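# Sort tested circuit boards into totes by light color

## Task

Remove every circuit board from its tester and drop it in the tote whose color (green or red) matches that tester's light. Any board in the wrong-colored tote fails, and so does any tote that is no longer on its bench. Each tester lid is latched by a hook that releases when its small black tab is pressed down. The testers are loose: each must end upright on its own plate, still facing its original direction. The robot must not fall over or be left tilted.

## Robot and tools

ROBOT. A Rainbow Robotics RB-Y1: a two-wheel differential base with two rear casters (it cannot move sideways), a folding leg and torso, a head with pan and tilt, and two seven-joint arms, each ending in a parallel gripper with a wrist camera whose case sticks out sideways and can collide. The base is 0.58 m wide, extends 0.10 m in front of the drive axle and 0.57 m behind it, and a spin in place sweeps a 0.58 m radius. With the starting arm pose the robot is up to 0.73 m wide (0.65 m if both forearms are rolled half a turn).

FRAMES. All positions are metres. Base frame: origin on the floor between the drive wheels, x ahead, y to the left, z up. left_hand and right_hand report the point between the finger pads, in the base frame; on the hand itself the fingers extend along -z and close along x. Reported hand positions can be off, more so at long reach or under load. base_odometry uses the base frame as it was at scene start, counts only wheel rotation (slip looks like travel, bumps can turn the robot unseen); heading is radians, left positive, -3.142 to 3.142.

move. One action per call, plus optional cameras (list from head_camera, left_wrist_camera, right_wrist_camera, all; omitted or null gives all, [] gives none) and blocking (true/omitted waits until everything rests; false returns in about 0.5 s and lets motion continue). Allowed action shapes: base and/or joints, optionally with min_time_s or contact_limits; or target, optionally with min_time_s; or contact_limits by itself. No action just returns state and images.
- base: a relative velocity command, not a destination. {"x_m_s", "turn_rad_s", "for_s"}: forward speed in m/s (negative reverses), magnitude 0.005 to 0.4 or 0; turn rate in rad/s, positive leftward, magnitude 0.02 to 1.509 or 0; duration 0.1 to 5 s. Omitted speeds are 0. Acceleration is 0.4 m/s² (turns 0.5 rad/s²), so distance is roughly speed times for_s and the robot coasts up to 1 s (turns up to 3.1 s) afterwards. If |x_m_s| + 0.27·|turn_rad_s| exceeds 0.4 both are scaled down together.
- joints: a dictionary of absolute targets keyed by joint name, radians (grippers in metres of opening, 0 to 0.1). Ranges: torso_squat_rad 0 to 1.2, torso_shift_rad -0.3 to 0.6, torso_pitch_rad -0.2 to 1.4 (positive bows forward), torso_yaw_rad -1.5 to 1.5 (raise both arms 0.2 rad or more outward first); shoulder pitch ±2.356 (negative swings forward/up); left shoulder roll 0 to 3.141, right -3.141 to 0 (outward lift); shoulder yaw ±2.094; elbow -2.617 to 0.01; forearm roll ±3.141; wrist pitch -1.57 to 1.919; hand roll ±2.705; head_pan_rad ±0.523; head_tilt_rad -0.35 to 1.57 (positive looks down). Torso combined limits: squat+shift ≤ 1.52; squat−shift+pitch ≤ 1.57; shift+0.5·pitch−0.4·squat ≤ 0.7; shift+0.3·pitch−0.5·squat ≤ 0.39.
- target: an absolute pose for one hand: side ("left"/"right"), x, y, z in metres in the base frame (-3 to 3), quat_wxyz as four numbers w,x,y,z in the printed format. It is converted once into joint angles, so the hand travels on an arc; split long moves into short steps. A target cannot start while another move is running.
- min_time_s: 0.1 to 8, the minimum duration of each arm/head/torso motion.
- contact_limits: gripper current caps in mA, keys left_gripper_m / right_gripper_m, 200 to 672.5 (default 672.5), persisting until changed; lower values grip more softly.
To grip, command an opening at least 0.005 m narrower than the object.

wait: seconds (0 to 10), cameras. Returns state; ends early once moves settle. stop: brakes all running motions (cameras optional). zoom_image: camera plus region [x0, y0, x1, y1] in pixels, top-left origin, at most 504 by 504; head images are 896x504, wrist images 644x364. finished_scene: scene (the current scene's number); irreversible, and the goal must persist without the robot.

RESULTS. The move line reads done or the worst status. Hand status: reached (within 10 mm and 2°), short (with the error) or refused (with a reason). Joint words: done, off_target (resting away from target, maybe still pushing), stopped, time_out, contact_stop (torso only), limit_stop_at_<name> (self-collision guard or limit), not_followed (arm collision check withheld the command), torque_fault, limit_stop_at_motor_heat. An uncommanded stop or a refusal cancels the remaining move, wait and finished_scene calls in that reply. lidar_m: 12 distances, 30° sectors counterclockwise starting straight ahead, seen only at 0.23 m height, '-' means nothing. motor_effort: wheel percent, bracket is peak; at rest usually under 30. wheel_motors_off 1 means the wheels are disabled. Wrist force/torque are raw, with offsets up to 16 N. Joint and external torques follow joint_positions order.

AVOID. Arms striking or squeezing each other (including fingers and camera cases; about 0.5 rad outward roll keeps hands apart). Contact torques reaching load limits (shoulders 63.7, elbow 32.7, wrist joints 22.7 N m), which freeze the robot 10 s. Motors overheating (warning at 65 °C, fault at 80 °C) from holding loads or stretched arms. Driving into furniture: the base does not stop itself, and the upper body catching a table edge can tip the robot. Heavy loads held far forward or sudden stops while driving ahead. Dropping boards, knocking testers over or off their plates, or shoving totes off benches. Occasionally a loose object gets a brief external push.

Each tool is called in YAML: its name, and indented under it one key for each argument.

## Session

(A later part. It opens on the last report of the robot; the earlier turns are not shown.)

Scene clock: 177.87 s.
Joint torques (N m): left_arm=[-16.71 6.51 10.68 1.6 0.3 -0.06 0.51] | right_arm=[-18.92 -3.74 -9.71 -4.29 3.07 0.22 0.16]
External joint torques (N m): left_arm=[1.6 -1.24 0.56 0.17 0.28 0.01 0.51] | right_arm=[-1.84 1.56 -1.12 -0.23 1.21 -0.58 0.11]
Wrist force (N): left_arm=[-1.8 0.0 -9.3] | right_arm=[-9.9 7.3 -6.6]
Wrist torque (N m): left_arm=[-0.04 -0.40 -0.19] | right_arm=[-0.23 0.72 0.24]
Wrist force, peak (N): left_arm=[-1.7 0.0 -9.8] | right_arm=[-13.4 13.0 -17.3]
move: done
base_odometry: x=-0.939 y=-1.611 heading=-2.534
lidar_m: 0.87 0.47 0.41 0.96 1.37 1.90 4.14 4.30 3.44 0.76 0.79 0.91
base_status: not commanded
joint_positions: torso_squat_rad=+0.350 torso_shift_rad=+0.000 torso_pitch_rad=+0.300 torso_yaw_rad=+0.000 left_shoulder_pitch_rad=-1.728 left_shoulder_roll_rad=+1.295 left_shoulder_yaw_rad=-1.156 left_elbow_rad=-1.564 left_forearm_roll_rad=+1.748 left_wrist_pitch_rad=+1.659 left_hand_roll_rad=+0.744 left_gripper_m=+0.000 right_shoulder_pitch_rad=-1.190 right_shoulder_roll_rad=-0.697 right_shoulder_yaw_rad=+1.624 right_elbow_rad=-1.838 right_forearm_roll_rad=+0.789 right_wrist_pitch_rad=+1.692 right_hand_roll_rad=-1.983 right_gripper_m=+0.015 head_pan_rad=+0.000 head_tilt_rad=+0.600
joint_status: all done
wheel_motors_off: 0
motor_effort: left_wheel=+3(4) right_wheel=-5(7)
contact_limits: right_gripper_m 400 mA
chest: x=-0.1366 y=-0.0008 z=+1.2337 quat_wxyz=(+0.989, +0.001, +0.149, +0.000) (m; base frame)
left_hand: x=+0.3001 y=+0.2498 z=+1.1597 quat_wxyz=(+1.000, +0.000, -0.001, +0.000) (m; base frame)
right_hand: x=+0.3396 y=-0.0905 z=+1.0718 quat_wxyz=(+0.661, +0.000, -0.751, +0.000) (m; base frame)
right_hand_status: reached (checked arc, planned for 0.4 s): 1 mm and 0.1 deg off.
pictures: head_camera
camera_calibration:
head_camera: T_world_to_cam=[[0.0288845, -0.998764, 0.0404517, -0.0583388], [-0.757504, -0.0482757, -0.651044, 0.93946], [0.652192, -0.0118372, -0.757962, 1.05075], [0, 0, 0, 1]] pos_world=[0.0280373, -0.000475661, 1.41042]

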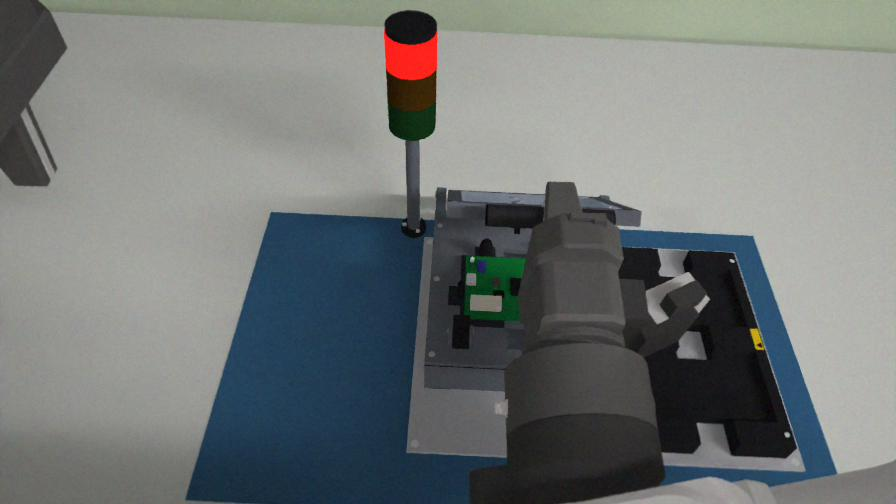

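move:
  target: {"side":"right","x":0.371,"y":-0.09,"z":1.094,"quat_wxyz":[0.59,0,-0.807,0]}
  cameras: []

move:
  target: {"side":"right","x":0.412,"y":-0.09,"z":1.111,"quat_wxyz":[0.559,0,-0.829,0]}
  min_time_s: 1
  cameras: ["head_camera","right_wrist_camera"]

move:
  target: {"side":"right","x":0.435,"y":-0.09,"z":1.116,"quat_wxyz":[0.559,0,-0.829,0]}
  min_time_s: 1
  cameras: ["head_camera","right_wrist_camera"]

Scene clock: 191.33 s.
Joint torques (N m): left_arm=[-16.76 6.87 10.66 1.55 0.33 -0.1 0.5] | right_arm=[-14.89 -3.24 -6.27 -0.87 -1.08 -2.91 0.24]
External joint torques (N m): left_arm=[1.55 -0.88 0.54 0.11 0.3 -0.03 0.5] | right_arm=[3.74 2.36 2.43 2.18 -2.75 -4.01 0.19]
Wrist force (N): left_arm=[-1.6 0.2 -9.2] | right_arm=[13.5 2.9 5.4]
Wrist torque (N m): left_arm=[-0.07 -0.36 -0.19] | right_arm=[-0.25 0.53 0.31]
Wrist force, peak (N): left_arm=[-1.8 0.3 -9.7] | right_arm=[22.2 23.2 9.5]
move: done
base_odometry: x=-0.939 y=-1.611 heading=-2.534
lidar_m: 0.88 0.48 0.40 0.95 1.37 1.89 4.15 4.30 3.43 0.77 0.79 0.91
base_status: not commanded
joint_positions: torso_squat_rad=+0.350 torso_shift_rad=+0.000 torso_pitch_rad=+0.299 torso_yaw_rad=+0.000 left_shoulder_pitch_rad=-1.728 left_shoulder_roll_rad=+1.295 left_shoulder_yaw_rad=-1.156 left_elbow_rad=-1.564 left_forearm_roll_rad=+1.748 left_wrist_pitch_rad=+1.659 left_hand_roll_rad=+0.744 left_gripper_m=+0.000 right_shoulder_pitch_rad=-1.228 right_shoulder_roll_rad=-0.649 right_shoulder_yaw_rad=+1.630 right_elbow_rad=-1.632 right_forearm_roll_rad=+0.900 right_wrist_pitch_rad=+1.667 right_hand_roll_rad=-2.087 right_gripper_m=+0.015 head_pan_rad=+0.000 head_tilt_rad=+0.600
joint_status: all done
wheel_motors_off: 0
motor_effort: left_wheel=+4(4) right_wheel=-3(6)
contact_limits: right_gripper_m 400 mA
chest: x=-0.1372 y=-0.0008 z=+1.2337 quat_wxyz=(+0.989, +0.001, +0.149, +0.000) (m; base frame)
left_hand: x=+0.2996 y=+0.2498 z=+1.1602 quat_wxyz=(+1.000, +0.000, -0.001, +0.000) (m; base frame)
right_hand: x=+0.3704 y=-0.0903 z=+1.0954 quat_wxyz=(+0.590, +0.000, -0.808, +0.000) (m; base frame)
right_hand_status: reached (checked arc, planned for 0.5 s): 2 mm and 0.1 deg off.
pictures: none
No camera images: "cameras" was empty.

Scene clock: 192.67 s.
Joint torques (N m): left_arm=[-16.66 6.86 10.49 1.68 0.2 -0.1 0.43] | right_arm=[-16.24 -0.87 -6.54 -1.7 -0.39 -2.96 -0.17]
External joint torques (N m): left_arm=[1.65 -0.89 0.37 0.25 0.18 -0.03 0.43] | right_arm=[4.28 5.26 2.24 0.25 -1.9 -4.08 -0.23]
Wrist force (N): left_arm=[-1.7 0.1 -9.2] | right_arm=[11.6 -1.0 2.3]
Wrist torque (N m): left_arm=[-0.06 -0.39 -0.18] | right_arm=[-0.07 0.54 0.48]
Wrist force, peak (N): left_arm=[-1.7 0.2 -9.6] | right_arm=[26.0 15.1 1.5]
move: done
base_odometry: x=-0.939 y=-1.611 heading=-2.534
lidar_m: 0.88 0.48 0.41 0.95 1.37 1.89 4.15 4.29 3.44 0.77 0.78 0.91
base_status: not commanded
joint_positions: torso_squat_rad=+0.350 torso_shift_rad=+0.000 torso_pitch_rad=+0.299 torso_yaw_rad=+0.000 left_shoulder_pitch_rad=-1.728 left_shoulder_roll_rad=+1.295 left_shoulder_yaw_rad=-1.156 left_elbow_rad=-1.564 left_forearm_roll_rad=+1.748 left_wrist_pitch_rad=+1.659 left_hand_roll_rad=+0.744 left_gripper_m=+0.000 right_shoulder_pitch_rad=-1.282 right_shoulder_roll_rad=-0.607 right_shoulder_yaw_rad=+1.610 right_elbow_rad=-1.436 right_forearm_roll_rad=+0.905 right_wrist_pitch_rad=+1.581 right_hand_roll_rad=-2.183 right_gripper_m=+0.015 head_pan_rad=+0.000 head_tilt_rad=+0.600
joint_status: all done
wheel_motors_off: 0
motor_effort: left_wheel=+3(4) right_wheel=-3(4)
contact_limits: right_gripper_m 400 mA
chest: x=-0.1372 y=-0.0008 z=+1.2337 quat_wxyz=(+0.989, +0.001, +0.149, +0.000) (m; base frame)
left_hand: x=+0.2996 y=+0.2498 z=+1.1602 quat_wxyz=(+1.000, +0.000, -0.001, +0.000) (m; base frame)
right_hand: x=+0.4119 y=-0.0908 z=+1.1122 quat_wxyz=(+0.559, -0.001, -0.829, +0.000) (m; base frame)
right_hand_status: reached (checked arc, planned for 1.0 s): 1 mm and 0.1 deg off.
pictures: head_camera, right_wrist_camera
camera_calibration:
head_camera: T_world_to_cam=[[0.0287013, -0.998767, 0.0404944, -0.0584837], [-0.756818, -0.0481773, -0.651848, 0.940163], [0.652996, -0.011938, -0.757268, 1.0505], [0, 0, 0, 1]] pos_world=[0.0272364, -0.000576186, 1.41072]
right_wrist_camera: T_world_to_cam=[[0.391158, 0.0193514, -0.92012, 0.866503], [-0.414423, 0.896383, -0.157325, 0.460293], [0.821736, 0.442858, 0.358647, -0.625448], [0, 0, 0, 1]] pos_world=[0.365769, -0.152383, 1.09402]

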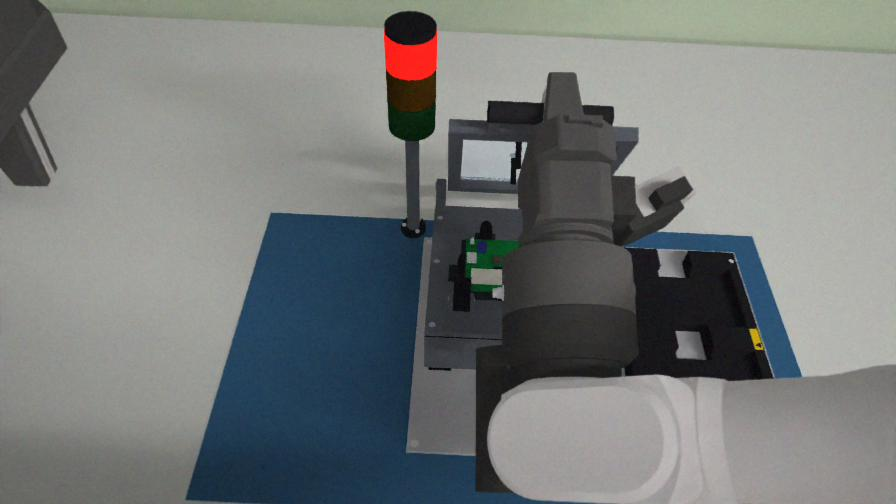

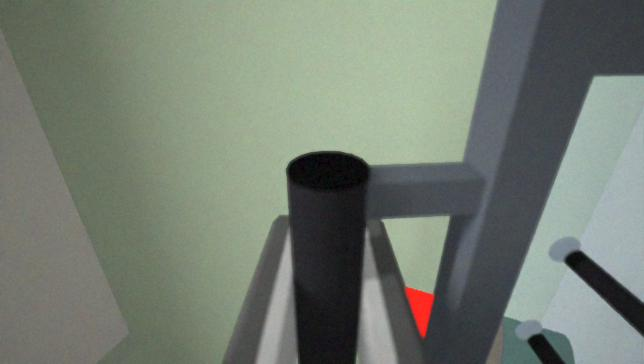

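Scene clock: 194.00 s.
Joint torques (N m): left_arm=[-16.79 6.98 10.59 1.68 0.2 -0.05 0.48] | right_arm=[-14.92 2.7 -4.73 -2.18 -1.35 -4.43 -0.12]
External joint torques (N m): left_arm=[1.53 -0.77 0.47 0.25 0.18 0.02 0.48] | right_arm=[6.58 9.11 4 -0.76 -2.82 -5.61 -0.17]
Wrist force (N): left_arm=[-1.9 0.3 -9.3] | right_arm=[17.6 -2.4 -1.2]
Wrist torque (N m): left_arm=[-0.08 -0.41 -0.19] | right_arm=[-0.07 0.49 0.33]
Wrist force, peak (N): left_arm=[-1.8 0.0 -9.7] | right_arm=[20.2 5.0 -1.3]
move: done
base_odometry: x=-0.939 y=-1.611 heading=-2.534
lidar_m: 0.88 0.48 0.40 0.95 1.37 1.90 4.15 4.30 3.43 0.76 0.80 0.91
base_status: not commanded
joint_positions: torso_squat_rad=+0.350 torso_shift_rad=+0.000 torso_pitch_rad=+0.299 torso_yaw_rad=+0.000 left_shoulder_pitch_rad=-1.728 left_shoulder_roll_rad=+1.295 left_shoulder_yaw_rad=-1.156 left_elbow_rad=-1.564 left_forearm_roll_rad=+1.748 left_wrist_pitch_rad=+1.659 left_hand_roll_rad=+0.744 left_gripper_m=+0.000 right_shoulder_pitch_rad=-1.312 right_shoulder_roll_rad=-0.585 right_shoulder_yaw_rad=+1.595 right_elbow_rad=-1.338 right_forearm_roll_rad=+0.883 right_wrist_pitch_rad=+1.515 right_hand_roll_rad=-2.226 right_gripper_m=+0.015 head_pan_rad=+0.000 head_tilt_rad=+0.600
joint_status: all done
wheel_motors_off: 0
motor_effort: left_wheel=+1(3) right_wheel=-2(5)
contact_limits: right_gripper_m 400 mA
chest: x=-0.1372 y=-0.0009 z=+1.2337 quat_wxyz=(+0.989, +0.001, +0.149, +0.000) (m; base frame)
left_hand: x=+0.2996 y=+0.2497 z=+1.1602 quat_wxyz=(+1.000, +0.000, -0.001, +0.000) (m; base frame)
right_hand: x=+0.4355 y=-0.0912 z=+1.1177 quat_wxyz=(+0.558, -0.001, -0.830, -0.001) (m; base frame)
right_hand_status: reached (checked arc, planned for 1.0 s): 2 mm and 0.3 deg off.
pictures: head_camera, right_wrist_camera
camera_calibration:
head_camera: T_world_to_cam=[[0.0287013, -0.998767, 0.0404944, -0.0584837], [-0.756818, -0.0481773, -0.651848, 0.940163], [0.652996, -0.011938, -0.757268, 1.0505], [0, 0, 0, 1]] pos_world=[0.0272364, -0.000576186, 1.41072]
right_wrist_camera: T_world_to_cam=[[0.393889, 0.0192443, -0.918957, 0.859811], [-0.412749, 0.897013, -0.15813, 0.471512], [0.821273, 0.441584, 0.361267, -0.649501], [0, 0, 0, 1]] pos_world=[0.389364, -0.15269, 1.09933]

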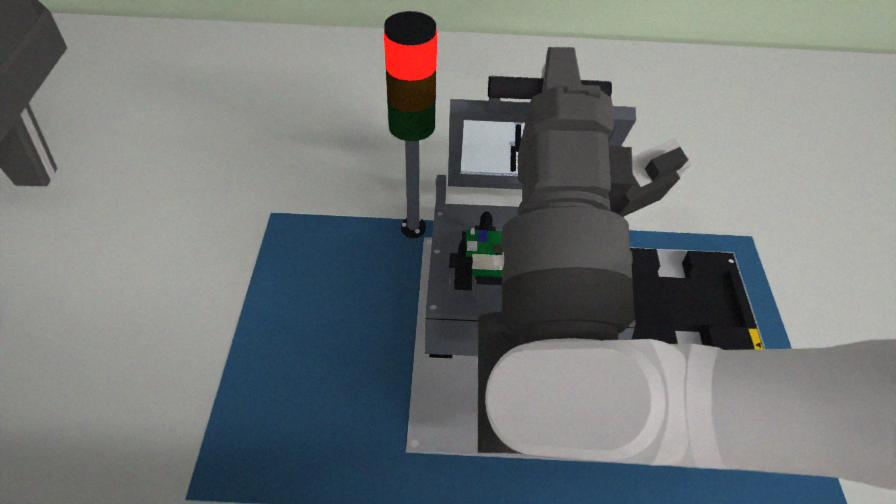

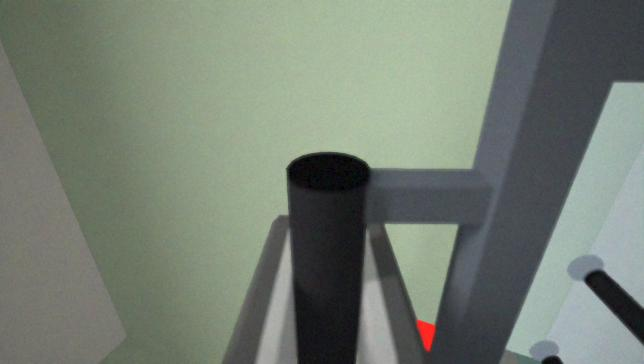

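move:
  target: {"side":"right","x":0.393,"y":-0.09,"z":1.117,"quat_wxyz":[0.559,0,-0.829,0]}
  min_time_s: 1.5
  cameras: ["head_camera"]

Scene clock: 202.03 s.
Joint torques (N m): left_arm=[-16.85 7.11 10.62 1.62 0.3 -0.01 0.46] | right_arm=[-20.27 -2.56 -8.11 -5.11 3.99 0.87 0.22]
External joint torques (N m): left_arm=[1.46 -0.65 0.5 0.19 0.28 0.06 0.46] | right_arm=[-0.49 3.43 0.77 -2.71 2.43 -0.15 0.16]
Wrist force (N): left_arm=[-1.8 0.0 -9.5] | right_arm=[-13.8 5.8 -8.1]
Wrist torque (N m): left_arm=[-0.05 -0.41 -0.18] | right_arm=[-0.29 0.43 0.43]
Wrist force, peak (N): left_arm=[-1.9 -0.1 -9.6] | right_arm=[22.3 -4.6 0.1]
move: done
base_odometry: x=-0.939 y=-1.611 heading=-2.534
lidar_m: 0.87 0.47 0.40 0.96 1.37 1.89 4.15 4.29 3.43 0.76 0.79 0.91
base_status: not commanded
joint_positions: torso_squat_rad=+0.350 torso_shift_rad=+0.000 torso_pitch_rad=+0.300 torso_yaw_rad=+0.000 left_shoulder_pitch_rad=-1.728 left_shoulder_roll_rad=+1.295 left_shoulder_yaw_rad=-1.156 left_elbow_rad=-1.564 left_forearm_roll_rad=+1.748 left_wrist_pitch_rad=+1.659 left_hand_roll_rad=+0.744 left_gripper_m=+0.000 right_shoulder_pitch_rad=-1.270 right_shoulder_roll_rad=-0.636 right_shoulder_yaw_rad=+1.615 right_elbow_rad=-1.536 right_forearm_roll_rad=+0.919 right_wrist_pitch_rad=+1.633 right_hand_roll_rad=-2.131 right_gripper_m=+0.015 head_pan_rad=+0.000 head_tilt_rad=+0.600
joint_status: all done
wheel_motors_off: 0
motor_effort: left_wheel=+2(3) right_wheel=-4(5)
contact_limits: right_gripper_m 400 mA
chest: x=-0.1365 y=-0.0009 z=+1.2337 quat_wxyz=(+0.989, +0.001, +0.149, +0.000) (m; base frame)
left_hand: x=+0.3002 y=+0.2497 z=+1.1596 quat_wxyz=(+1.000, +0.000, -0.001, +0.000) (m; base frame)
right_hand: x=+0.3941 y=-0.0907 z=+1.1161 quat_wxyz=(+0.559, -0.001, -0.829, +0.000) (m; base frame)
right_hand_status: reached (checked arc, planned for 1.5 s): 2 mm and 0.1 deg off.
pictures: head_camera
camera_calibration:
head_camera: T_world_to_cam=[[0.0288137, -0.998769, 0.0403828, -0.0583428], [-0.757599, -0.0481754, -0.65094, 0.939388], [0.652084, -0.0118379, -0.758054, 1.05082], [0, 0, 0, 1]] pos_world=[0.0281376, -0.000576028, 1.41042]

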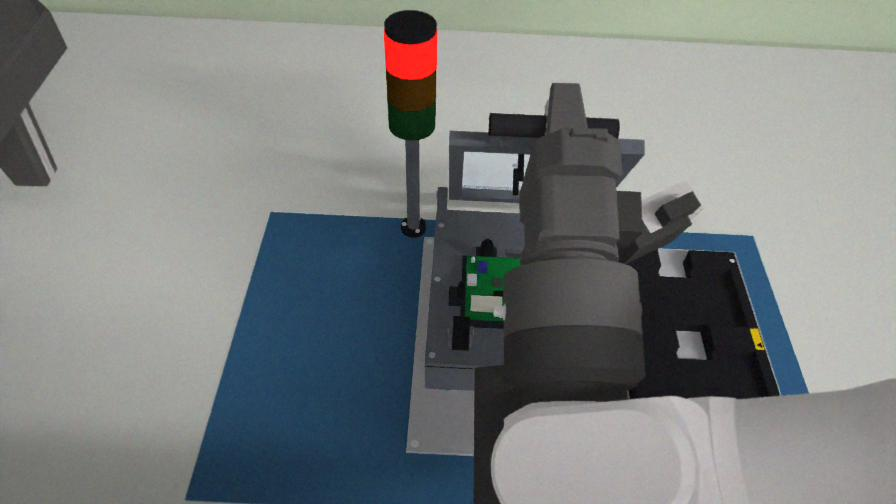

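move:
  contact_limits: {"right_gripper_m":220}
  cameras: []

move:
  target: {"side":"right","x":0.42,"y":-0.09,"z":1.12,"quat_wxyz":[0.515,0,-0.857,0]}
  min_time_s: 1.5
  cameras: []

move:
  target: {"side":"right","x":0.455,"y":-0.09,"z":1.123,"quat_wxyz":[0.46,0,-0.888,0]}
  min_time_s: 1.5
  cameras: ["head_camera","right_wrist_camera"]

Scene clock: 212.37 s.
Joint torques (N m): left_arm=[-16.9 6.66 10.6 1.53 0.26 -0.06 0.59] | right_arm=[-20.29 -2.9 -8.32 -5.15 4.05 0.8 0.11]
External joint torques (N m): left_arm=[1.41 -1.1 0.48 0.1 0.23 0.01 0.59] | right_arm=[-0.51 3.09 0.56 -2.74 2.48 -0.23 0.06]
Wrist force (N): left_arm=[-1.6 0.1 -9.4] | right_arm=[-14.0 5.4 -7.7]
Wrist torque (N m): left_arm=[-0.04 -0.38 -0.18] | right_arm=[-0.30 0.43 0.55]
Wrist force, peak (N): left_arm=[-1.9 0.1 -9.7] | right_arm=[-14.4 5.9 -8.1]
base_odometry: x=-0.939 y=-1.611 heading=-2.534
lidar_m: 0.87 0.47 0.40 0.95 1.37 1.90 4.15 4.30 3.44 0.76 0.79 0.91
base_status: not commanded
joint_positions: torso_squat_rad=+0.350 torso_shift_rad=+0.000 torso_pitch_rad=+0.300 torso_yaw_rad=+0.000 left_shoulder_pitch_rad=-1.728 left_shoulder_roll_rad=+1.295 left_shoulder_yaw_rad=-1.156 left_elbow_rad=-1.564 left_forearm_roll_rad=+1.748 left_wrist_pitch_rad=+1.659 left_hand_roll_rad=+0.744 left_gripper_m=+0.000 right_shoulder_pitch_rad=-1.270 right_shoulder_roll_rad=-0.636 right_shoulder_yaw_rad=+1.615 right_elbow_rad=-1.536 right_forearm_roll_rad=+0.919 right_wrist_pitch_rad=+1.633 right_hand_roll_rad=-2.131 right_gripper_m=+0.015 head_pan_rad=+0.000 head_tilt_rad=+0.600
joint_status: not commanded
wheel_motors_off: 0
motor_effort: left_wheel=+2(3) right_wheel=-3(4)
contact_limits: right_gripper_m 220 mA
chest: x=-0.1365 y=-0.0009 z=+1.2337 quat_wxyz=(+0.989, +0.001, +0.149, +0.000) (m; base frame)
left_hand: x=+0.3002 y=+0.2497 z=+1.1596 quat_wxyz=(+1.000, +0.000, -0.001, +0.000) (m; base frame)
right_hand: x=+0.3941 y=-0.0907 z=+1.1161 quat_wxyz=(+0.559, -0.001, -0.829, +0.000) (m; base frame)
pictures: none
No camera images: "cameras" was empty.

Scene clock: 214.20 s.
Joint torques (N m): left_arm=[-16.93 7.05 10.6 1.63 0.25 -0.08 0.46] | right_arm=[-16.12 -0.98 -3.87 -1.51 -0.41 -2.81 -0.06]
External joint torques (N m): left_arm=[1.38 -0.7 0.48 0.2 0.23 -0.01 0.46] | right_arm=[4.99 5.09 4.44 -0.1 -1.75 -3.98 -0.11]
Wrist force (N): left_arm=[-1.8 0.1 -9.4] | right_arm=[10.6 1.1 -3.3]
Wrist torque (N m): left_arm=[-0.06 -0.39 -0.20] | right_arm=[-0.21 0.47 0.24]
Wrist force, peak (N): left_arm=[-1.9 0.4 -9.6] | right_arm=[14.9 22.1 -1.9]
move: done
base_odometry: x=-0.939 y=-1.611 heading=-2.534
lidar_m: 0.88 0.47 0.41 0.95 1.36 1.89 4.14 4.29 3.44 0.77 0.78 0.91
base_status: not commanded
joint_positions: torso_squat_rad=+0.350 torso_shift_rad=+0.000 torso_pitch_rad=+0.299 torso_yaw_rad=+0.000 left_shoulder_pitch_rad=-1.728 left_shoulder_roll_rad=+1.295 left_shoulder_yaw_rad=-1.156 left_elbow_rad=-1.564 left_forearm_roll_rad=+1.748 left_wrist_pitch_rad=+1.659 left_hand_roll_rad=+0.744 left_gripper_m=+0.000 right_shoulder_pitch_rad=-1.289 right_shoulder_roll_rad=-0.554 right_shoulder_yaw_rad=+1.621 right_elbow_rad=-1.293 right_forearm_roll_rad=+0.977 right_wrist_pitch_rad=+1.598 right_hand_roll_rad=-2.259 right_gripper_m=+0.015 head_pan_rad=+0.000 head_tilt_rad=+0.600
joint_status: all done
wheel_motors_off: 0
motor_effort: left_wheel=+0(3) right_wheel=-4(5)
contact_limits: right_gripper_m 220 mA
chest: x=-0.1370 y=-0.0008 z=+1.2337 quat_wxyz=(+0.989, +0.001, +0.149, +0.000) (m; base frame)
left_hand: x=+0.2998 y=+0.2498 z=+1.1600 quat_wxyz=(+1.000, +0.000, -0.001, +0.000) (m; base frame)
right_hand: x=+0.4196 y=-0.0906 z=+1.1219 quat_wxyz=(+0.515, -0.001, -0.857, +0.000) (m; base frame)
right_hand_status: reached (checked arc, planned for 1.5 s): 2 mm and 0.1 deg off.
pictures: none
No camera images: "cameras" was empty.

Scene clock: 216.13 s.
Joint torques (N m): left_arm=[-16.7 6.86 10.54 1.54 0.26 -0.16 0.5] | right_arm=[-12.93 8.99 -0.25 -5.1 -0.05 -6.5 -1.09]
External joint torques (N m): left_arm=[1.61 -0.89 0.42 0.1 0.24 -0.09 0.5] | right_arm=[9.91 14.77 5.81 -5.54 -0.97 -7.87 -1.14]
Wrist force (N): left_arm=[-1.9 -0.1 -9.3] | right_arm=[28.2 -11.5 -11.6]
Wrist torque (N m): left_arm=[-0.04 -0.42 -0.17] | right_arm=[0.82 1.13 1.10]
Wrist force, peak (N): left_arm=[-1.8 0.2 -9.7] | right_arm=[28.9 -12.3 -11.7]
move: done
base_odometry: x=-0.939 y=-1.611 heading=-2.534
lidar_m: 0.87 0.47 0.40 0.94 1.37 1.90 4.15 4.30 3.44 0.77 0.78 0.91
base_status: not commanded
joint_positions: torso_squat_rad=+0.350 torso_shift_rad=-0.001 torso_pitch_rad=+0.299 torso_yaw_rad=+0.000 left_shoulder_pitch_rad=-1.728 left_shoulder_roll_rad=+1.295 left_shoulder_yaw_rad=-1.156 left_elbow_rad=-1.564 left_forearm_roll_rad=+1.748 left_wrist_pitch_rad=+1.659 left_hand_roll_rad=+0.744 left_gripper_m=+0.000 right_shoulder_pitch_rad=-1.308 right_shoulder_roll_rad=-0.370 right_shoulder_yaw_rad=+1.633 right_elbow_rad=-0.819 right_forearm_roll_rad=+1.035 right_wrist_pitch_rad=+1.531 right_hand_roll_rad=-2.499 right_gripper_m=+0.015 head_pan_rad=+0.000 head_tilt_rad=+0.600
joint_status: all done
wheel_motors_off: 0
motor_effort: left_wheel=+0(3) right_wheel=-3(6)
contact_limits: right_gripper_m 220 mA
chest: x=-0.1374 y=-0.0010 z=+1.2338 quat_wxyz=(+0.989, +0.001, +0.149, +0.000) (m; base frame)
left_hand: x=+0.2995 y=+0.2494 z=+1.1605 quat_wxyz=(+1.000, +0.000, -0.001, +0.000) (m; base frame)
right_hand: x=+0.4553 y=-0.0927 z=+1.1261 quat_wxyz=(+0.459, -0.002, -0.889, +0.000) (m; base frame)
right_hand_status: reached (checked arc, planned for 1.5 s): 4 mm and 0.3 deg off.
pictures: head_camera, right_wrist_camera
camera_calibration:
head_camera: T_world_to_cam=[[0.0284574, -0.998782, 0.0403097, -0.0584128], [-0.756594, -0.0478762, -0.652129, 0.940384], [0.653265, -0.0119402, -0.757035, 1.05044], [0, 0, 0, 1]] pos_world=[0.0269364, -0.000777287, 1.41083]
right_wrist_camera: T_world_to_cam=[[0.593073, 0.0162284, -0.804985, 0.640375], [-0.363935, 0.897235, -0.250041, 0.563685], [0.718203, 0.441255, 0.538032, -0.820297], [0, 0, 0, 1]] pos_world=[0.414495, -0.15419, 1.09778]

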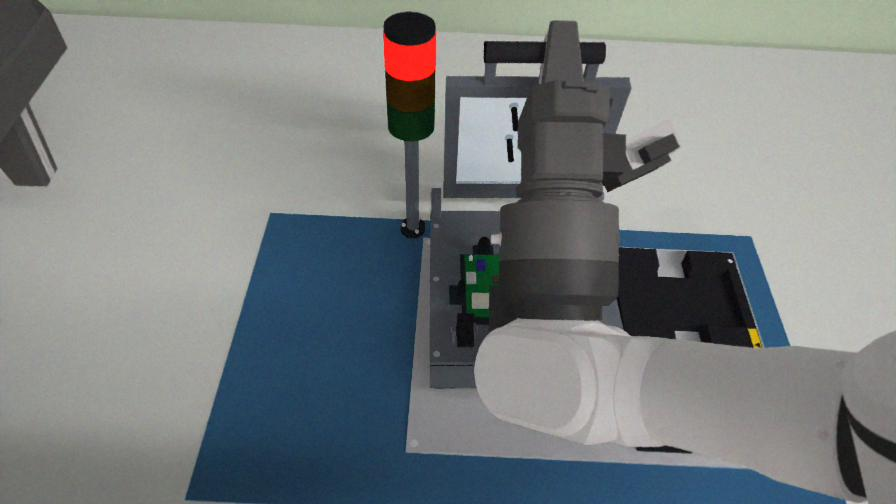

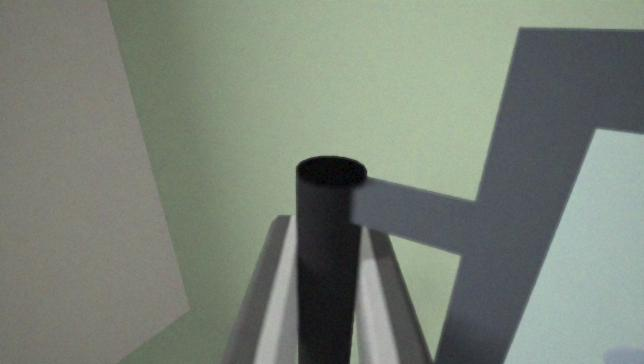

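move:
  target: {"side":"right","x":0.475,"y":-0.09,"z":1.122,"quat_wxyz":[0.46,0,-0.888,0]}
  min_time_s: 1
  cameras: ["head_camera"]

move:
  target: {"side":"right","x":0.495,"y":-0.09,"z":1.118,"quat_wxyz":[0.46,0,-0.888,0]}
  min_time_s: 1
  cameras: ["head_camera","right_wrist_camera"]

Scene clock: 222.10 s.
Joint torques (N m): left_arm=[-16.71 7 10.66 1.55 0.31 -0.1 0.47] | right_arm=[-14.1 11.85 -0.68 -6.77 0.79 -5.5 -1.39]
External joint torques (N m): left_arm=[1.59 -0.75 0.54 0.11 0.29 -0.03 0.47] | right_arm=[9.37 17.42 3.87 -8.1 0.05 -6.99 -1.44]
Wrist force (N): left_arm=[-1.8 0.1 -9.2] | right_arm=[18.9 -12.3 -14.3]
Wrist torque (N m): left_arm=[-0.04 -0.39 -0.19] | right_arm=[1.00 0.31 1.61]
Wrist force, peak (N): left_arm=[-1.7 0.3 -9.9] | right_arm=[47.3 -18.4 -20.1]
move: done
base_odometry: x=-0.939 y=-1.611 heading=-2.534
lidar_m: 0.88 0.47 0.40 0.95 1.37 1.90 4.15 4.31 3.43 0.75 0.79 0.91
base_status: not commanded
joint_positions: torso_squat_rad=+0.350 torso_shift_rad=+0.000 torso_pitch_rad=+0.299 torso_yaw_rad=+0.000 left_shoulder_pitch_rad=-1.728 left_shoulder_roll_rad=+1.295 left_shoulder_yaw_rad=-1.156 left_elbow_rad=-1.564 left_forearm_roll_rad=+1.748 left_wrist_pitch_rad=+1.659 left_hand_roll_rad=+0.744 left_gripper_m=+0.000 right_shoulder_pitch_rad=-1.322 right_shoulder_roll_rad=-0.273 right_shoulder_yaw_rad=+1.634 right_elbow_rad=-0.585 right_forearm_roll_rad=+1.029 right_wrist_pitch_rad=+1.442 right_hand_roll_rad=-2.610 right_gripper_m=+0.016 head_pan_rad=+0.000 head_tilt_rad=+0.600
joint_status: all done
wheel_motors_off: 0
motor_effort: left_wheel=-3(3) right_wheel=-1(3)
contact_limits: right_gripper_m 220 mA
chest: x=-0.1372 y=-0.0010 z=+1.2337 quat_wxyz=(+0.989, +0.001, +0.149, +0.000) (m; base frame)
left_hand: x=+0.2996 y=+0.2494 z=+1.1603 quat_wxyz=(+1.000, +0.000, -0.001, +0.000) (m; base frame)
right_hand: x=+0.4756 y=-0.0931 z=+1.1247 quat_wxyz=(+0.461, -0.003, -0.887, +0.000) (m; base frame)
right_hand_status: reached (checked arc, planned for 1.0 s): 4 mm and 0.4 deg off.
pictures: head_camera
camera_calibration:
head_camera: T_world_to_cam=[[0.028403, -0.998781, 0.0403812, -0.058514], [-0.756739, -0.0478791, -0.651961, 0.940236], [0.6531, -0.0120404, -0.757176, 1.05043], [0, 0, 0, 1]] pos_world=[0.0271368, -0.000777442, 1.41072]

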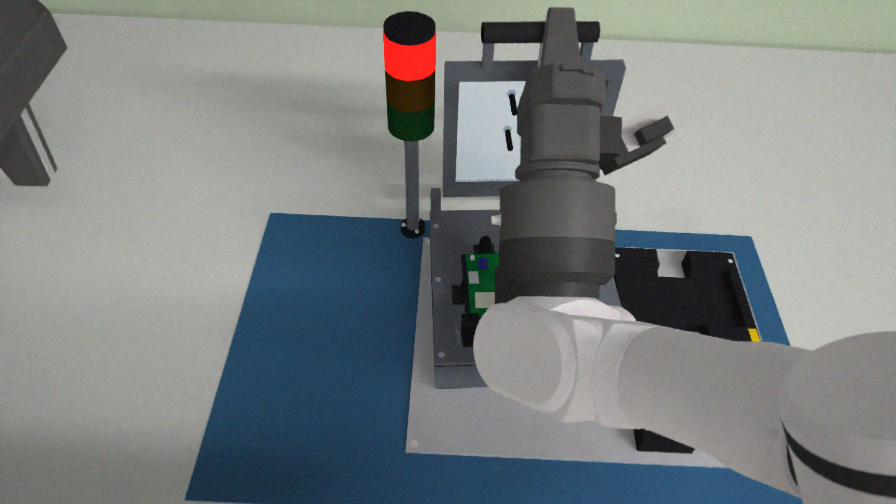

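Scene clock: 223.63 s.
Joint torques (N m): left_arm=[-16.81 6.85 10.49 1.57 0.31 -0.09 0.46] | right_arm=[-11.36 6.43 0.22 -3.77 1.19 -4.48 0.07]
External joint torques (N m): left_arm=[1.5 -0.9 0.36 0.14 0.29 -0.02 0.46] | right_arm=[12.19 11.11 2.76 -1.77 0.63 -6.1 0.03]
Wrist force (N): left_arm=[-1.7 0.4 -9.6] | right_arm=[16.0 -3.6 -17.3]
Wrist torque (N m): left_arm=[-0.08 -0.39 -0.17] | right_arm=[-0.17 0.20 0.53]
Wrist force, peak (N): left_arm=[-1.5 -0.3 -9.8] | right_arm=[31.8 -19.9 -25.0]
move: short
base_odometry: x=-0.939 y=-1.611 heading=-2.534
lidar_m: 0.87 0.47 0.41 0.96 1.37 1.90 4.15 4.30 3.44 0.77 0.79 0.91
base_status: not commanded
joint_positions: torso_squat_rad=+0.350 torso_shift_rad=+0.000 torso_pitch_rad=+0.299 torso_yaw_rad=+0.000 left_shoulder_pitch_rad=-1.728 left_shoulder_roll_rad=+1.295 left_shoulder_yaw_rad=-1.156 left_elbow_rad=-1.564 left_forearm_roll_rad=+1.748 left_wrist_pitch_rad=+1.659 left_hand_roll_rad=+0.744 left_gripper_m=+0.000 right_shoulder_pitch_rad=-1.262 right_shoulder_roll_rad=-0.146 right_shoulder_yaw_rad=+1.183 right_elbow_rad=-0.319 right_forearm_roll_rad=+1.488 right_wrist_pitch_rad=+1.232 right_hand_roll_rad=-2.705 right_gripper_m=+0.017 head_pan_rad=+0.000 head_tilt_rad=+0.600
joint_status: all done
wheel_motors_off: 0
motor_effort: left_wheel=-4(6) right_wheel=-2(4)
contact_limits: right_gripper_m 220 mA
chest: x=-0.1372 y=-0.0009 z=+1.2337 quat_wxyz=(+0.989, +0.001, +0.149, +0.000) (m; base frame)
left_hand: x=+0.2996 y=+0.2496 z=+1.1603 quat_wxyz=(+1.000, +0.000, -0.001, +0.000) (m; base frame)
right_hand: x=+0.4953 y=-0.0913 z=+1.1206 quat_wxyz=(+0.481, -0.001, -0.877, +0.005) (m; base frame)
right_hand_status: short (checked arc, as near as the solve gets, planned for 1.0 s): 3 mm and 2.8 deg off. The place is met; only the turn is off.
pictures: head_camera, right_wrist_camera
camera_calibration:
head_camera: T_world_to_cam=[[0.028623, -0.998772, 0.040428, -0.058488], [-0.756821, -0.0480745, -0.651852, 0.940164], [0.652995, -0.0119388, -0.757268, 1.0505], [0, 0, 0, 1]] pos_world=[0.0272365, -0.000676562, 1.41072]
right_wrist_camera: T_world_to_cam=[[0.551412, 0.0132719, -0.834127, 0.665289], [-0.382551, 0.892571, -0.238689, 0.571728], [0.74135, 0.450712, 0.497251, -0.811607], [0, 0, 0, 1]] pos_world=[0.453551, -0.153336, 1.09497]

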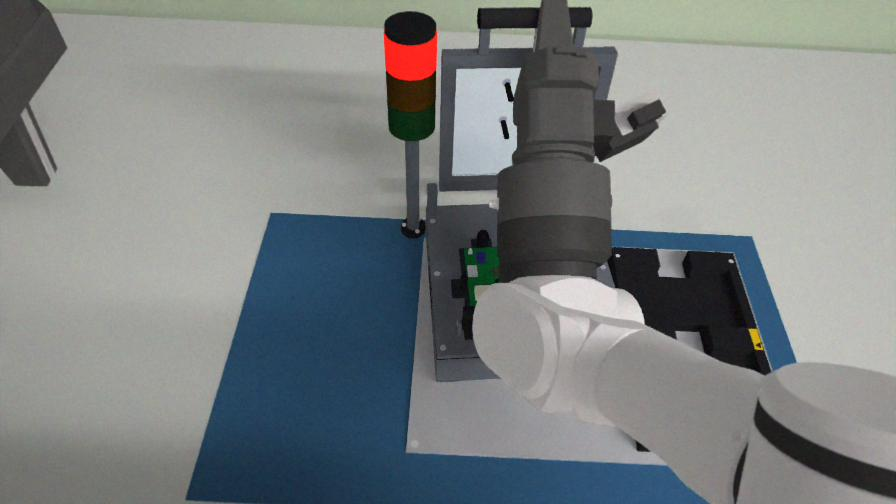

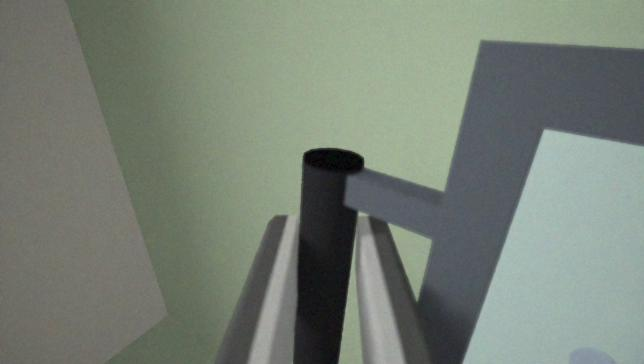

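move:
  joints: {"right_gripper_m":0.05}
  cameras: ["right_wrist_camera"]

move:
  target: {"side":"right","x":0.47,"y":-0.091,"z":1.105,"quat_wxyz":[0.481,0,-0.877,0]}
  min_time_s: 1
  cameras: []

move:
  target: {"side":"right","x":0.44,"y":-0.091,"z":1.086,"quat_wxyz":[0.481,0,-0.877,0]}
  min_time_s: 1
  cameras: ["head_camera","right_wrist_camera"]

Scene clock: 247.77 s.
Joint torques (N m): left_arm=[-16.91 6.9 10.68 1.56 0.29 -0.06 0.57] | right_arm=[-16.47 -1.58 -1.08 -1.54 -0.09 -0.15 0.13]
External joint torques (N m): left_arm=[1.4 -0.85 0.55 0.13 0.27 0.01 0.57] | right_arm=[7.05 3.04 1.45 0.47 -0.65 -1.76 0.08]
Wrist force (N): left_arm=[-1.7 -0.1 -9.3] | right_arm=[3.6 10.1 -5.3]
Wrist torque (N m): left_arm=[-0.03 -0.39 -0.17] | right_arm=[-0.20 0.35 0.40]
Wrist force, peak (N): left_arm=[-1.6 0.1 -9.8] | right_arm=[17.6 -2.4 -17.9]
move: done
base_odometry: x=-0.939 y=-1.611 heading=-2.534
lidar_m: 0.87 0.47 0.41 0.95 1.37 1.91 4.15 4.30 3.44 0.75 0.79 0.90
base_status: not commanded
joint_positions: torso_squat_rad=+0.350 torso_shift_rad=+0.000 torso_pitch_rad=+0.299 torso_yaw_rad=+0.000 left_shoulder_pitch_rad=-1.728 left_shoulder_roll_rad=+1.295 left_shoulder_yaw_rad=-1.156 left_elbow_rad=-1.564 left_forearm_roll_rad=+1.748 left_wrist_pitch_rad=+1.659 left_hand_roll_rad=+0.744 left_gripper_m=+0.000 right_shoulder_pitch_rad=-1.261 right_shoulder_roll_rad=-0.144 right_shoulder_yaw_rad=+1.183 right_elbow_rad=-0.319 right_forearm_roll_rad=+1.488 right_wrist_pitch_rad=+1.231 right_hand_roll_rad=-2.705 right_gripper_m=+0.050 head_pan_rad=+0.000 head_tilt_rad=+0.600
joint_status: all done
wheel_motors_off: 0
motor_effort: left_wheel=-4(4) right_wheel=-4(5)
contact_limits: right_gripper_m 220 mA
chest: x=-0.1369 y=-0.0008 z=+1.2337 quat_wxyz=(+0.989, +0.000, +0.149, +0.000) (m; base frame)
left_hand: x=+0.2998 y=+0.2499 z=+1.1600 quat_wxyz=(+1.000, +0.000, -0.001, +0.000) (m; base frame)
right_hand: x=+0.4950 y=-0.0898 z=+1.1191 quat_wxyz=(+0.482, +0.000, -0.876, +0.006) (m; base frame)
pictures: right_wrist_camera
camera_calibration:
right_wrist_camera: T_world_to_cam=[[0.548724, 0.0149748, -0.83587, 0.667581], [-0.38564, 0.891641, -0.237187, 0.569586], [0.741744, 0.452495, 0.49504, -0.808931], [0, 0, 0, 1]] pos_world=[0.453357, -0.151826, 1.09356]

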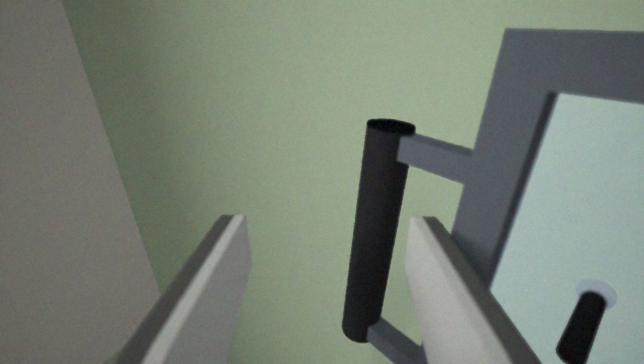

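Scene clock: 249.40 s.
Joint torques (N m): left_arm=[-16.96 6.97 10.66 1.52 0.22 -0.06 0.49] | right_arm=[-19.63 -3.77 -4.05 -3 0.31 1.51 0.25]
External joint torques (N m): left_arm=[1.35 -0.79 0.53 0.1 0.19 0.01 0.49] | right_arm=[2.7 0.42 0.1 -0.06 -0.46 0.03 0.2]
Wrist force (N): left_arm=[-2.0 0.3 -9.1] | right_arm=[-2.9 11.5 -3.3]
Wrist torque (N m): left_arm=[-0.07 -0.43 -0.17] | right_arm=[-0.22 0.55 0.45]
Wrist force, peak (N): left_arm=[-1.9 0.3 -9.7] | right_arm=[2.6 12.2 -4.7]
move: done
base_odometry: x=-0.939 y=-1.611 heading=-2.534
lidar_m: 0.87 0.48 0.41 0.96 1.37 1.90 4.15 4.30 3.44 0.75 0.78 0.91
base_status: not commanded
joint_positions: torso_squat_rad=+0.350 torso_shift_rad=+0.000 torso_pitch_rad=+0.300 torso_yaw_rad=+0.000 left_shoulder_pitch_rad=-1.728 left_shoulder_roll_rad=+1.295 left_shoulder_yaw_rad=-1.156 left_elbow_rad=-1.564 left_forearm_roll_rad=+1.748 left_wrist_pitch_rad=+1.659 left_hand_roll_rad=+0.744 left_gripper_m=+0.000 right_shoulder_pitch_rad=-1.164 right_shoulder_roll_rad=-0.226 right_shoulder_yaw_rad=+1.182 right_elbow_rad=-0.559 right_forearm_roll_rad=+1.488 right_wrist_pitch_rad=+1.308 right_hand_roll_rad=-2.581 right_gripper_m=+0.050 head_pan_rad=+0.000 head_tilt_rad=+0.600
joint_status: all done
wheel_motors_off: 0
motor_effort: left_wheel=-3(4) right_wheel=-4(5)
contact_limits: right_gripper_m 220 mA
chest: x=-0.1367 y=-0.0007 z=+1.2337 quat_wxyz=(+0.989, +0.000, +0.149, +0.000) (m; base frame)
left_hand: x=+0.3000 y=+0.2499 z=+1.1598 quat_wxyz=(+1.000, +0.000, -0.001, +0.000) (m; base frame)
right_hand: x=+0.4700 y=-0.0907 z=+1.1054 quat_wxyz=(+0.474, +0.000, -0.880, -0.001) (m; base frame)
right_hand_status: reached (checked arc, planned for 1.0 s): 1 mm and 0.8 deg off.
pictures: none
No camera images: "cameras" was empty.

Scene clock: 250.73 s.
Joint torques (N m): left_arm=[-16.98 6.86 10.74 1.57 0.28 -0.03 0.5] | right_arm=[-18.13 -2.79 -3.74 -3.81 0.93 1.35 0.37]
External joint torques (N m): left_arm=[1.33 -0.89 0.61 0.14 0.26 0.04 0.5] | right_arm=[2.62 0.88 1.41 -0.14 -0.01 -0.03 0.32]
Wrist force (N): left_arm=[-1.8 0.0 -9.1] | right_arm=[-3.0 11.1 -3.4]
Wrist torque (N m): left_arm=[-0.03 -0.41 -0.18] | right_arm=[-0.20 0.53 0.47]
Wrist force, peak (N): left_arm=[-1.9 0.1 -9.6] | right_arm=[-3.1 12.0 -3.1]
move: done
base_odometry: x=-0.939 y=-1.611 heading=-2.534
lidar_m: 0.88 0.47 0.40 0.95 1.36 1.89 4.15 4.30 3.43 0.76 0.79 0.91
base_status: not commanded
joint_positions: torso_squat_rad=+0.350 torso_shift_rad=+0.000 torso_pitch_rad=+0.300 torso_yaw_rad=+0.000 left_shoulder_pitch_rad=-1.728 left_shoulder_roll_rad=+1.295 left_shoulder_yaw_rad=-1.156 left_elbow_rad=-1.564 left_forearm_roll_rad=+1.748 left_wrist_pitch_rad=+1.659 left_hand_roll_rad=+0.744 left_gripper_m=+0.000 right_shoulder_pitch_rad=-1.067 right_shoulder_roll_rad=-0.289 right_shoulder_yaw_rad=+1.197 right_elbow_rad=-0.755 right_forearm_roll_rad=+1.497 right_wrist_pitch_rad=+1.365 right_hand_roll_rad=-2.481 right_gripper_m=+0.050 head_pan_rad=+0.000 head_tilt_rad=+0.600
joint_status: all done
wheel_motors_off: 0
motor_effort: left_wheel=-3(4) right_wheel=-3(6)
contact_limits: right_gripper_m 220 mA
chest: x=-0.1367 y=-0.0008 z=+1.2337 quat_wxyz=(+0.989, +0.001, +0.149, +0.000) (m; base frame)
left_hand: x=+0.3000 y=+0.2498 z=+1.1598 quat_wxyz=(+1.000, +0.000, -0.001, +0.000) (m; base frame)
right_hand: x=+0.4399 y=-0.0910 z=+1.0865 quat_wxyz=(+0.478, +0.000, -0.878, -0.001) (m; base frame)
right_hand_status: reached (checked arc, planned for 1.0 s): 1 mm and 0.4 deg off.
pictures: head_camera, right_wrist_camera
camera_calibration:
head_camera: T_world_to_cam=[[0.0289526, -0.998759, 0.0405228, -0.0584389], [-0.757359, -0.0483762, -0.651205, 0.939597], [0.652357, -0.0118362, -0.757819, 1.05075], [0, 0, 0, 1]] pos_world=[0.0278369, -0.000475293, 1.41052]
right_wrist_camera: T_world_to_cam=[[0.557527, 0.0208382, -0.829897, 0.660751], [-0.377855, 0.896499, -0.231333, 0.5324], [0.739182, 0.442555, 0.507696, -0.764831], [0, 0, 0, 1]] pos_world=[0.398133, -0.152585, 1.05982]

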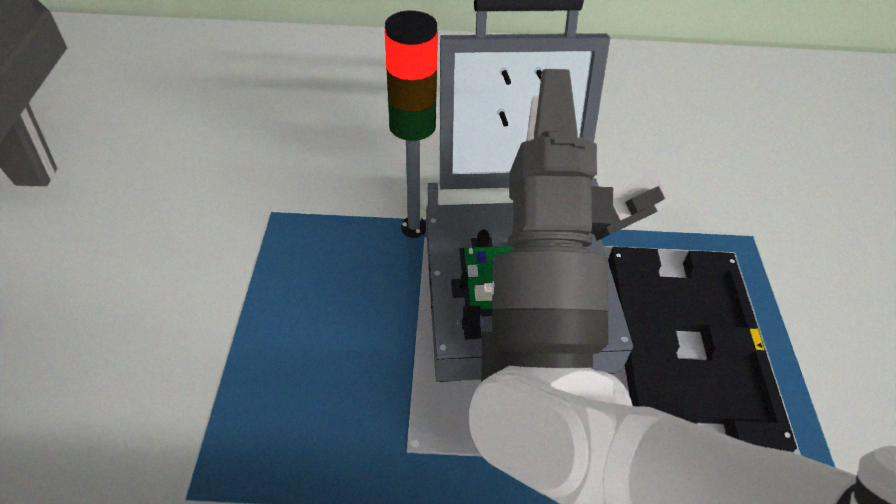

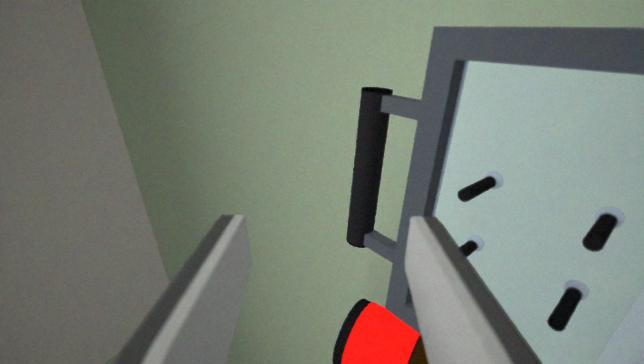

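move:
  target: {"side":"right","x":0.36,"y":-0.1,"z":1.07,"quat_wxyz":[0.6,0,-0.8,0]}
  cameras: []

move:
  target: {"side":"right","x":0.28,"y":-0.16,"z":1.13,"quat_wxyz":[0.95,0,-0.31,0]}
  cameras: []

move:
  contact_limits: {"right_gripper_m":672.5}
  joints: {"right_gripper_m":0.09}
  cameras: []

move:
  target: {"side":"right","x":0.3,"y":-0.2,"z":1.14,"quat_wxyz":[1,0,0,0]}
  cameras: ["head_camera"]

zoom_image:
  camera: "head_camera"
  region: [400, 180, 660, 400]

Scene clock: 264.43 s.
Joint torques (N m): left_arm=[-16.64 7.05 10.75 1.55 0.28 -0.07 0.5] | right_arm=[-13.62 -3.14 -8.26 -6.13 1.37 0.57 -0.35]
External joint torques (N m): left_arm=[1.68 -0.71 0.62 0.12 0.26 0 0.5] | right_arm=[1.76 0.76 -0.73 0.47 -0.36 -0.16 -0.4]
Wrist force (N): left_arm=[-1.8 0.1 -9.3] | right_arm=[-3.8 10.8 -5.1]
Wrist torque (N m): left_arm=[-0.05 -0.40 -0.18] | right_arm=[-0.13 0.50 0.45]
Wrist force, peak (N): left_arm=[-1.8 0.1 -9.6] | right_arm=[-3.6 11.4 -5.4]
move: done
base_odometry: x=-0.939 y=-1.611 heading=-2.534
lidar_m: 0.87 0.48 0.40 0.95 1.37 1.89 4.13 4.30 3.44 0.77 0.78 0.90
base_status: not commanded
joint_positions: torso_squat_rad=+0.350 torso_shift_rad=+0.000 torso_pitch_rad=+0.300 torso_yaw_rad=+0.000 left_shoulder_pitch_rad=-1.728 left_shoulder_roll_rad=+1.295 left_shoulder_yaw_rad=-1.156 left_elbow_rad=-1.564 left_forearm_roll_rad=+1.748 left_wrist_pitch_rad=+1.659 left_hand_roll_rad=+0.744 left_gripper_m=+0.000 right_shoulder_pitch_rad=-0.804 right_shoulder_roll_rad=-0.588 right_shoulder_yaw_rad=+1.173 right_elbow_rad=-1.609 right_forearm_roll_rad=+1.275 right_wrist_pitch_rad=+1.325 right_hand_roll_rad=-1.950 right_gripper_m=+0.050 head_pan_rad=+0.000 head_tilt_rad=+0.600
joint_status: all done
wheel_motors_off: 0
motor_effort: left_wheel=+0(4) right_wheel=-4(7)
contact_limits: right_gripper_m 220 mA
chest: x=-0.1367 y=-0.0007 z=+1.2337 quat_wxyz=(+0.989, +0.000, +0.149, +0.000) (m; base frame)
left_hand: x=+0.3000 y=+0.2499 z=+1.1598 quat_wxyz=(+1.000, +0.000, -0.001, +0.000) (m; base frame)
right_hand: x=+0.3595 y=-0.0994 z=+1.0702 quat_wxyz=(+0.598, +0.002, -0.802, +0.001) (m; base frame)
right_hand_status: reached (checked arc, planned for 1.2 s): 1 mm and 0.4 deg off.
pictures: none
No camera images: "cameras" was empty.

Scene clock: 266.43 s.
Joint torques (N m): left_arm=[-16.96 6.94 10.62 1.63 0.25 -0.09 0.47] | right_arm=[-14.69 -7.7 -8.28 -2.07 1.25 -0.74 -0.32]
External joint torques (N m): left_arm=[1.35 -0.81 0.5 0.2 0.23 -0.02 0.47] | right_arm=[1.35 0.6 0.52 0.46 0.01 -0.27 -0.36]
Wrist force (N): left_arm=[-1.4 0.1 -9.3] | right_arm=[-1.5 10.8 -12.4]
Wrist torque (N m): left_arm=[-0.05 -0.38 -0.20] | right_arm=[-0.06 0.63 0.51]
Wrist force, peak (N): left_arm=[-1.8 0.1 -9.7] | right_arm=[-1.6 11.0 -12.2]
move: done
base_odometry: x=-0.939 y=-1.611 heading=-2.534
lidar_m: 0.88 0.47 0.41 0.95 1.37 1.90 4.15 4.30 3.44 0.76 0.78 0.91
base_status: not commanded
joint_positions: torso_squat_rad=+0.350 torso_shift_rad=+0.000 torso_pitch_rad=+0.300 torso_yaw_rad=+0.000 left_shoulder_pitch_rad=-1.728 left_shoulder_roll_rad=+1.295 left_shoulder_yaw_rad=-1.156 left_elbow_rad=-1.564 left_forearm_roll_rad=+1.748 left_wrist_pitch_rad=+1.659 left_hand_roll_rad=+0.744 left_gripper_m=+0.000 right_shoulder_pitch_rad=-1.037 right_shoulder_roll_rad=-0.917 right_shoulder_yaw_rad=+0.488 right_elbow_rad=-2.345 right_forearm_roll_rad=-0.754 right_wrist_pitch_rad=+1.888 right_hand_roll_rad=-1.173 right_gripper_m=+0.050 head_pan_rad=+0.000 head_tilt_rad=+0.600
joint_status: all done
wheel_motors_off: 0
motor_effort: left_wheel=+2(3) right_wheel=-6(7)
contact_limits: right_gripper_m 220 mA
chest: x=-0.1367 y=-0.0007 z=+1.2337 quat_wxyz=(+0.989, +0.000, +0.149, +0.000) (m; base frame)
left_hand: x=+0.3000 y=+0.2499 z=+1.1597 quat_wxyz=(+1.000, +0.000, -0.001, +0.000) (m; base frame)
right_hand: x=+0.2800 y=-0.1600 z=+1.1301 quat_wxyz=(+0.951, +0.000, -0.310, +0.000) (m; base frame)
right_hand_status: reached (checked arc, planned for 1.7 s): 0 mm and 0.0 deg off.
pictures: none
No camera images: "cameras" was empty.

Scene clock: 267.37 s.
Joint torques (N m): left_arm=[-16.78 6.9 10.66 1.54 0.29 -0.08 0.4] | right_arm=[-14.98 -7.62 -8.54 -2.03 1.24 -0.76 -0.31]
External joint torques (N m): left_arm=[1.53 -0.85 0.54 0.11 0.26 -0.01 0.4] | right_arm=[1.05 0.67 0.25 0.5 0 -0.28 -0.35]
Wrist force (N): left_arm=[-1.8 0.1 -9.3] | right_arm=[-1.8 11.1 -12.3]
Wrist torque (N m): left_arm=[-0.05 -0.41 -0.18] | right_arm=[-0.11 0.59 0.50]
Wrist force, peak (N): left_arm=[-1.6 0.2 -9.6] | right_arm=[-1.6 11.1 -12.4]
move: done
base_odometry: x=-0.939 y=-1.611 heading=-2.534
lidar_m: 0.87 0.47 0.40 0.95 1.37 1.90 4.14 4.30 3.43 0.77 0.79 0.91
base_status: not commanded
joint_positions: torso_squat_rad=+0.350 torso_shift_rad=+0.000 torso_pitch_rad=+0.300 torso_yaw_rad=+0.000 left_shoulder_pitch_rad=-1.728 left_shoulder_roll_rad=+1.295 left_shoulder_yaw_rad=-1.156 left_elbow_rad=-1.564 left_forearm_roll_rad=+1.748 left_wrist_pitch_rad=+1.659 left_hand_roll_rad=+0.744 left_gripper_m=+0.000 right_shoulder_pitch_rad=-1.037 right_shoulder_roll_rad=-0.917 right_shoulder_yaw_rad=+0.488 right_elbow_rad=-2.345 right_forearm_roll_rad=-0.754 right_wrist_pitch_rad=+1.888 right_hand_roll_rad=-1.173 right_gripper_m=+0.090 head_pan_rad=+0.000 head_tilt_rad=+0.600
joint_status: all done
wheel_motors_off: 0
motor_effort: left_wheel=+1(1) right_wheel=-6(7)
contact_limits: right_gripper_m 672.5 mA
chest: x=-0.1367 y=-0.0007 z=+1.2337 quat_wxyz=(+0.989, +0.000, +0.149, +0.000) (m; base frame)
left_hand: x=+0.3000 y=+0.2499 z=+1.1597 quat_wxyz=(+1.000, +0.000, -0.001, +0.000) (m; base frame)
right_hand: x=+0.2800 y=-0.1600 z=+1.1301 quat_wxyz=(+0.951, +0.000, -0.310, +0.000) (m; base frame)
pictures: none
No camera images: "cameras" was empty.

Scene clock: 268.93 s.
Joint torques (N m): left_arm=[-16.78 7.01 10.59 1.52 0.24 -0.02 0.4] | right_arm=[-19.25 -9.52 -8.55 -1.14 0.26 -0.03 -0.12]
External joint torques (N m): left_arm=[1.53 -0.75 0.47 0.1 0.22 0.05 0.4] | right_arm=[2 0.49 1.43 0.47 0.03 -0.02 -0.12]
Wrist force (N): left_arm=[-1.7 0.1 -9.0] | right_arm=[2.1 10.8 -13.0]
Wrist torque (N m): left_arm=[-0.05 -0.39 -0.17] | right_arm=[-0.06 0.86 0.54]
Wrist force, peak (N): left_arm=[-1.7 0.1 -9.7] | right_arm=[2.2 11.2 -13.4]
move: done
base_odometry: x=-0.939 y=-1.611 heading=-2.534
lidar_m: 0.88 0.47 0.40 0.95 1.37 1.89 4.15 4.30 3.44 0.77 0.79 0.91
base_status: not commanded
joint_positions: torso_squat_rad=+0.350 torso_shift_rad=+0.000 torso_pitch_rad=+0.300 torso_yaw_rad=+0.000 left_shoulder_pitch_rad=-1.728 left_shoulder_roll_rad=+1.295 left_shoulder_yaw_rad=-1.156 left_elbow_rad=-1.564 left_forearm_roll_rad=+1.748 left_wrist_pitch_rad=+1.659 left_hand_roll_rad=+0.744 left_gripper_m=+0.000 right_shoulder_pitch_rad=-1.443 right_shoulder_roll_rad=-1.008 right_shoulder_yaw_rad=+0.684 right_elbow_rad=-1.586 right_forearm_roll_rad=-1.445 right_wrist_pitch_rad=+1.919 right_hand_roll_rad=-0.880 right_gripper_m=+0.090 head_pan_rad=+0.000 head_tilt_rad=+0.600
joint_status: all done
wheel_motors_off: 0
motor_effort: left_wheel=+0(2) right_wheel=-5(7)
contact_limits: right_gripper_m 672.5 mA
chest: x=-0.1366 y=-0.0007 z=+1.2337 quat_wxyz=(+0.989, +0.000, +0.149, +0.000) (m; base frame)
left_hand: x=+0.3000 y=+0.2499 z=+1.1597 quat_wxyz=(+1.000, +0.000, -0.001, +0.000) (m; base frame)
right_hand: x=+0.3001 y=-0.1999 z=+1.1403 quat_wxyz=(+1.000, +0.000, -0.001, +0.000) (m; base frame)
right_hand_status: reached (checked arc, planned for 1.1 s): 0 mm and 0.1 deg off.
pictures: head_camera
camera_calibration:
head_camera: T_world_to_cam=[[0.0289669, -0.998753, 0.0406613, -0.0585375], [-0.757408, -0.0484764, -0.65114, 0.939587], [0.652299, -0.0119357, -0.757868, 1.05076], [0, 0, 0, 1]] pos_world=[0.027937, -0.000375092, 1.41052]

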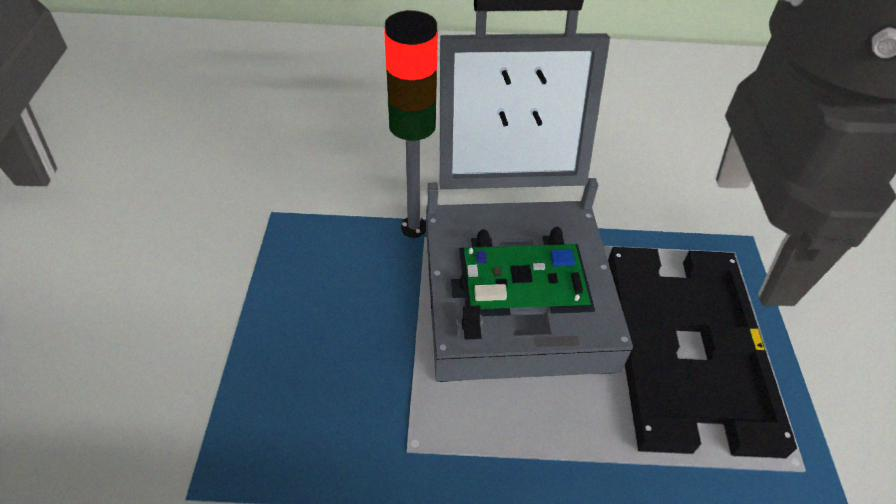

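Scaled by 1.938 from the camera's 896x504 image, which has a finer 1280x720 frame.

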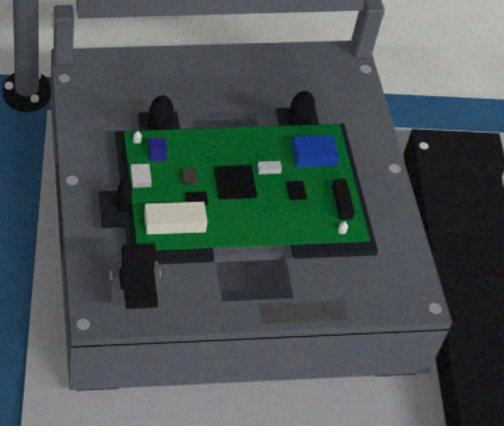

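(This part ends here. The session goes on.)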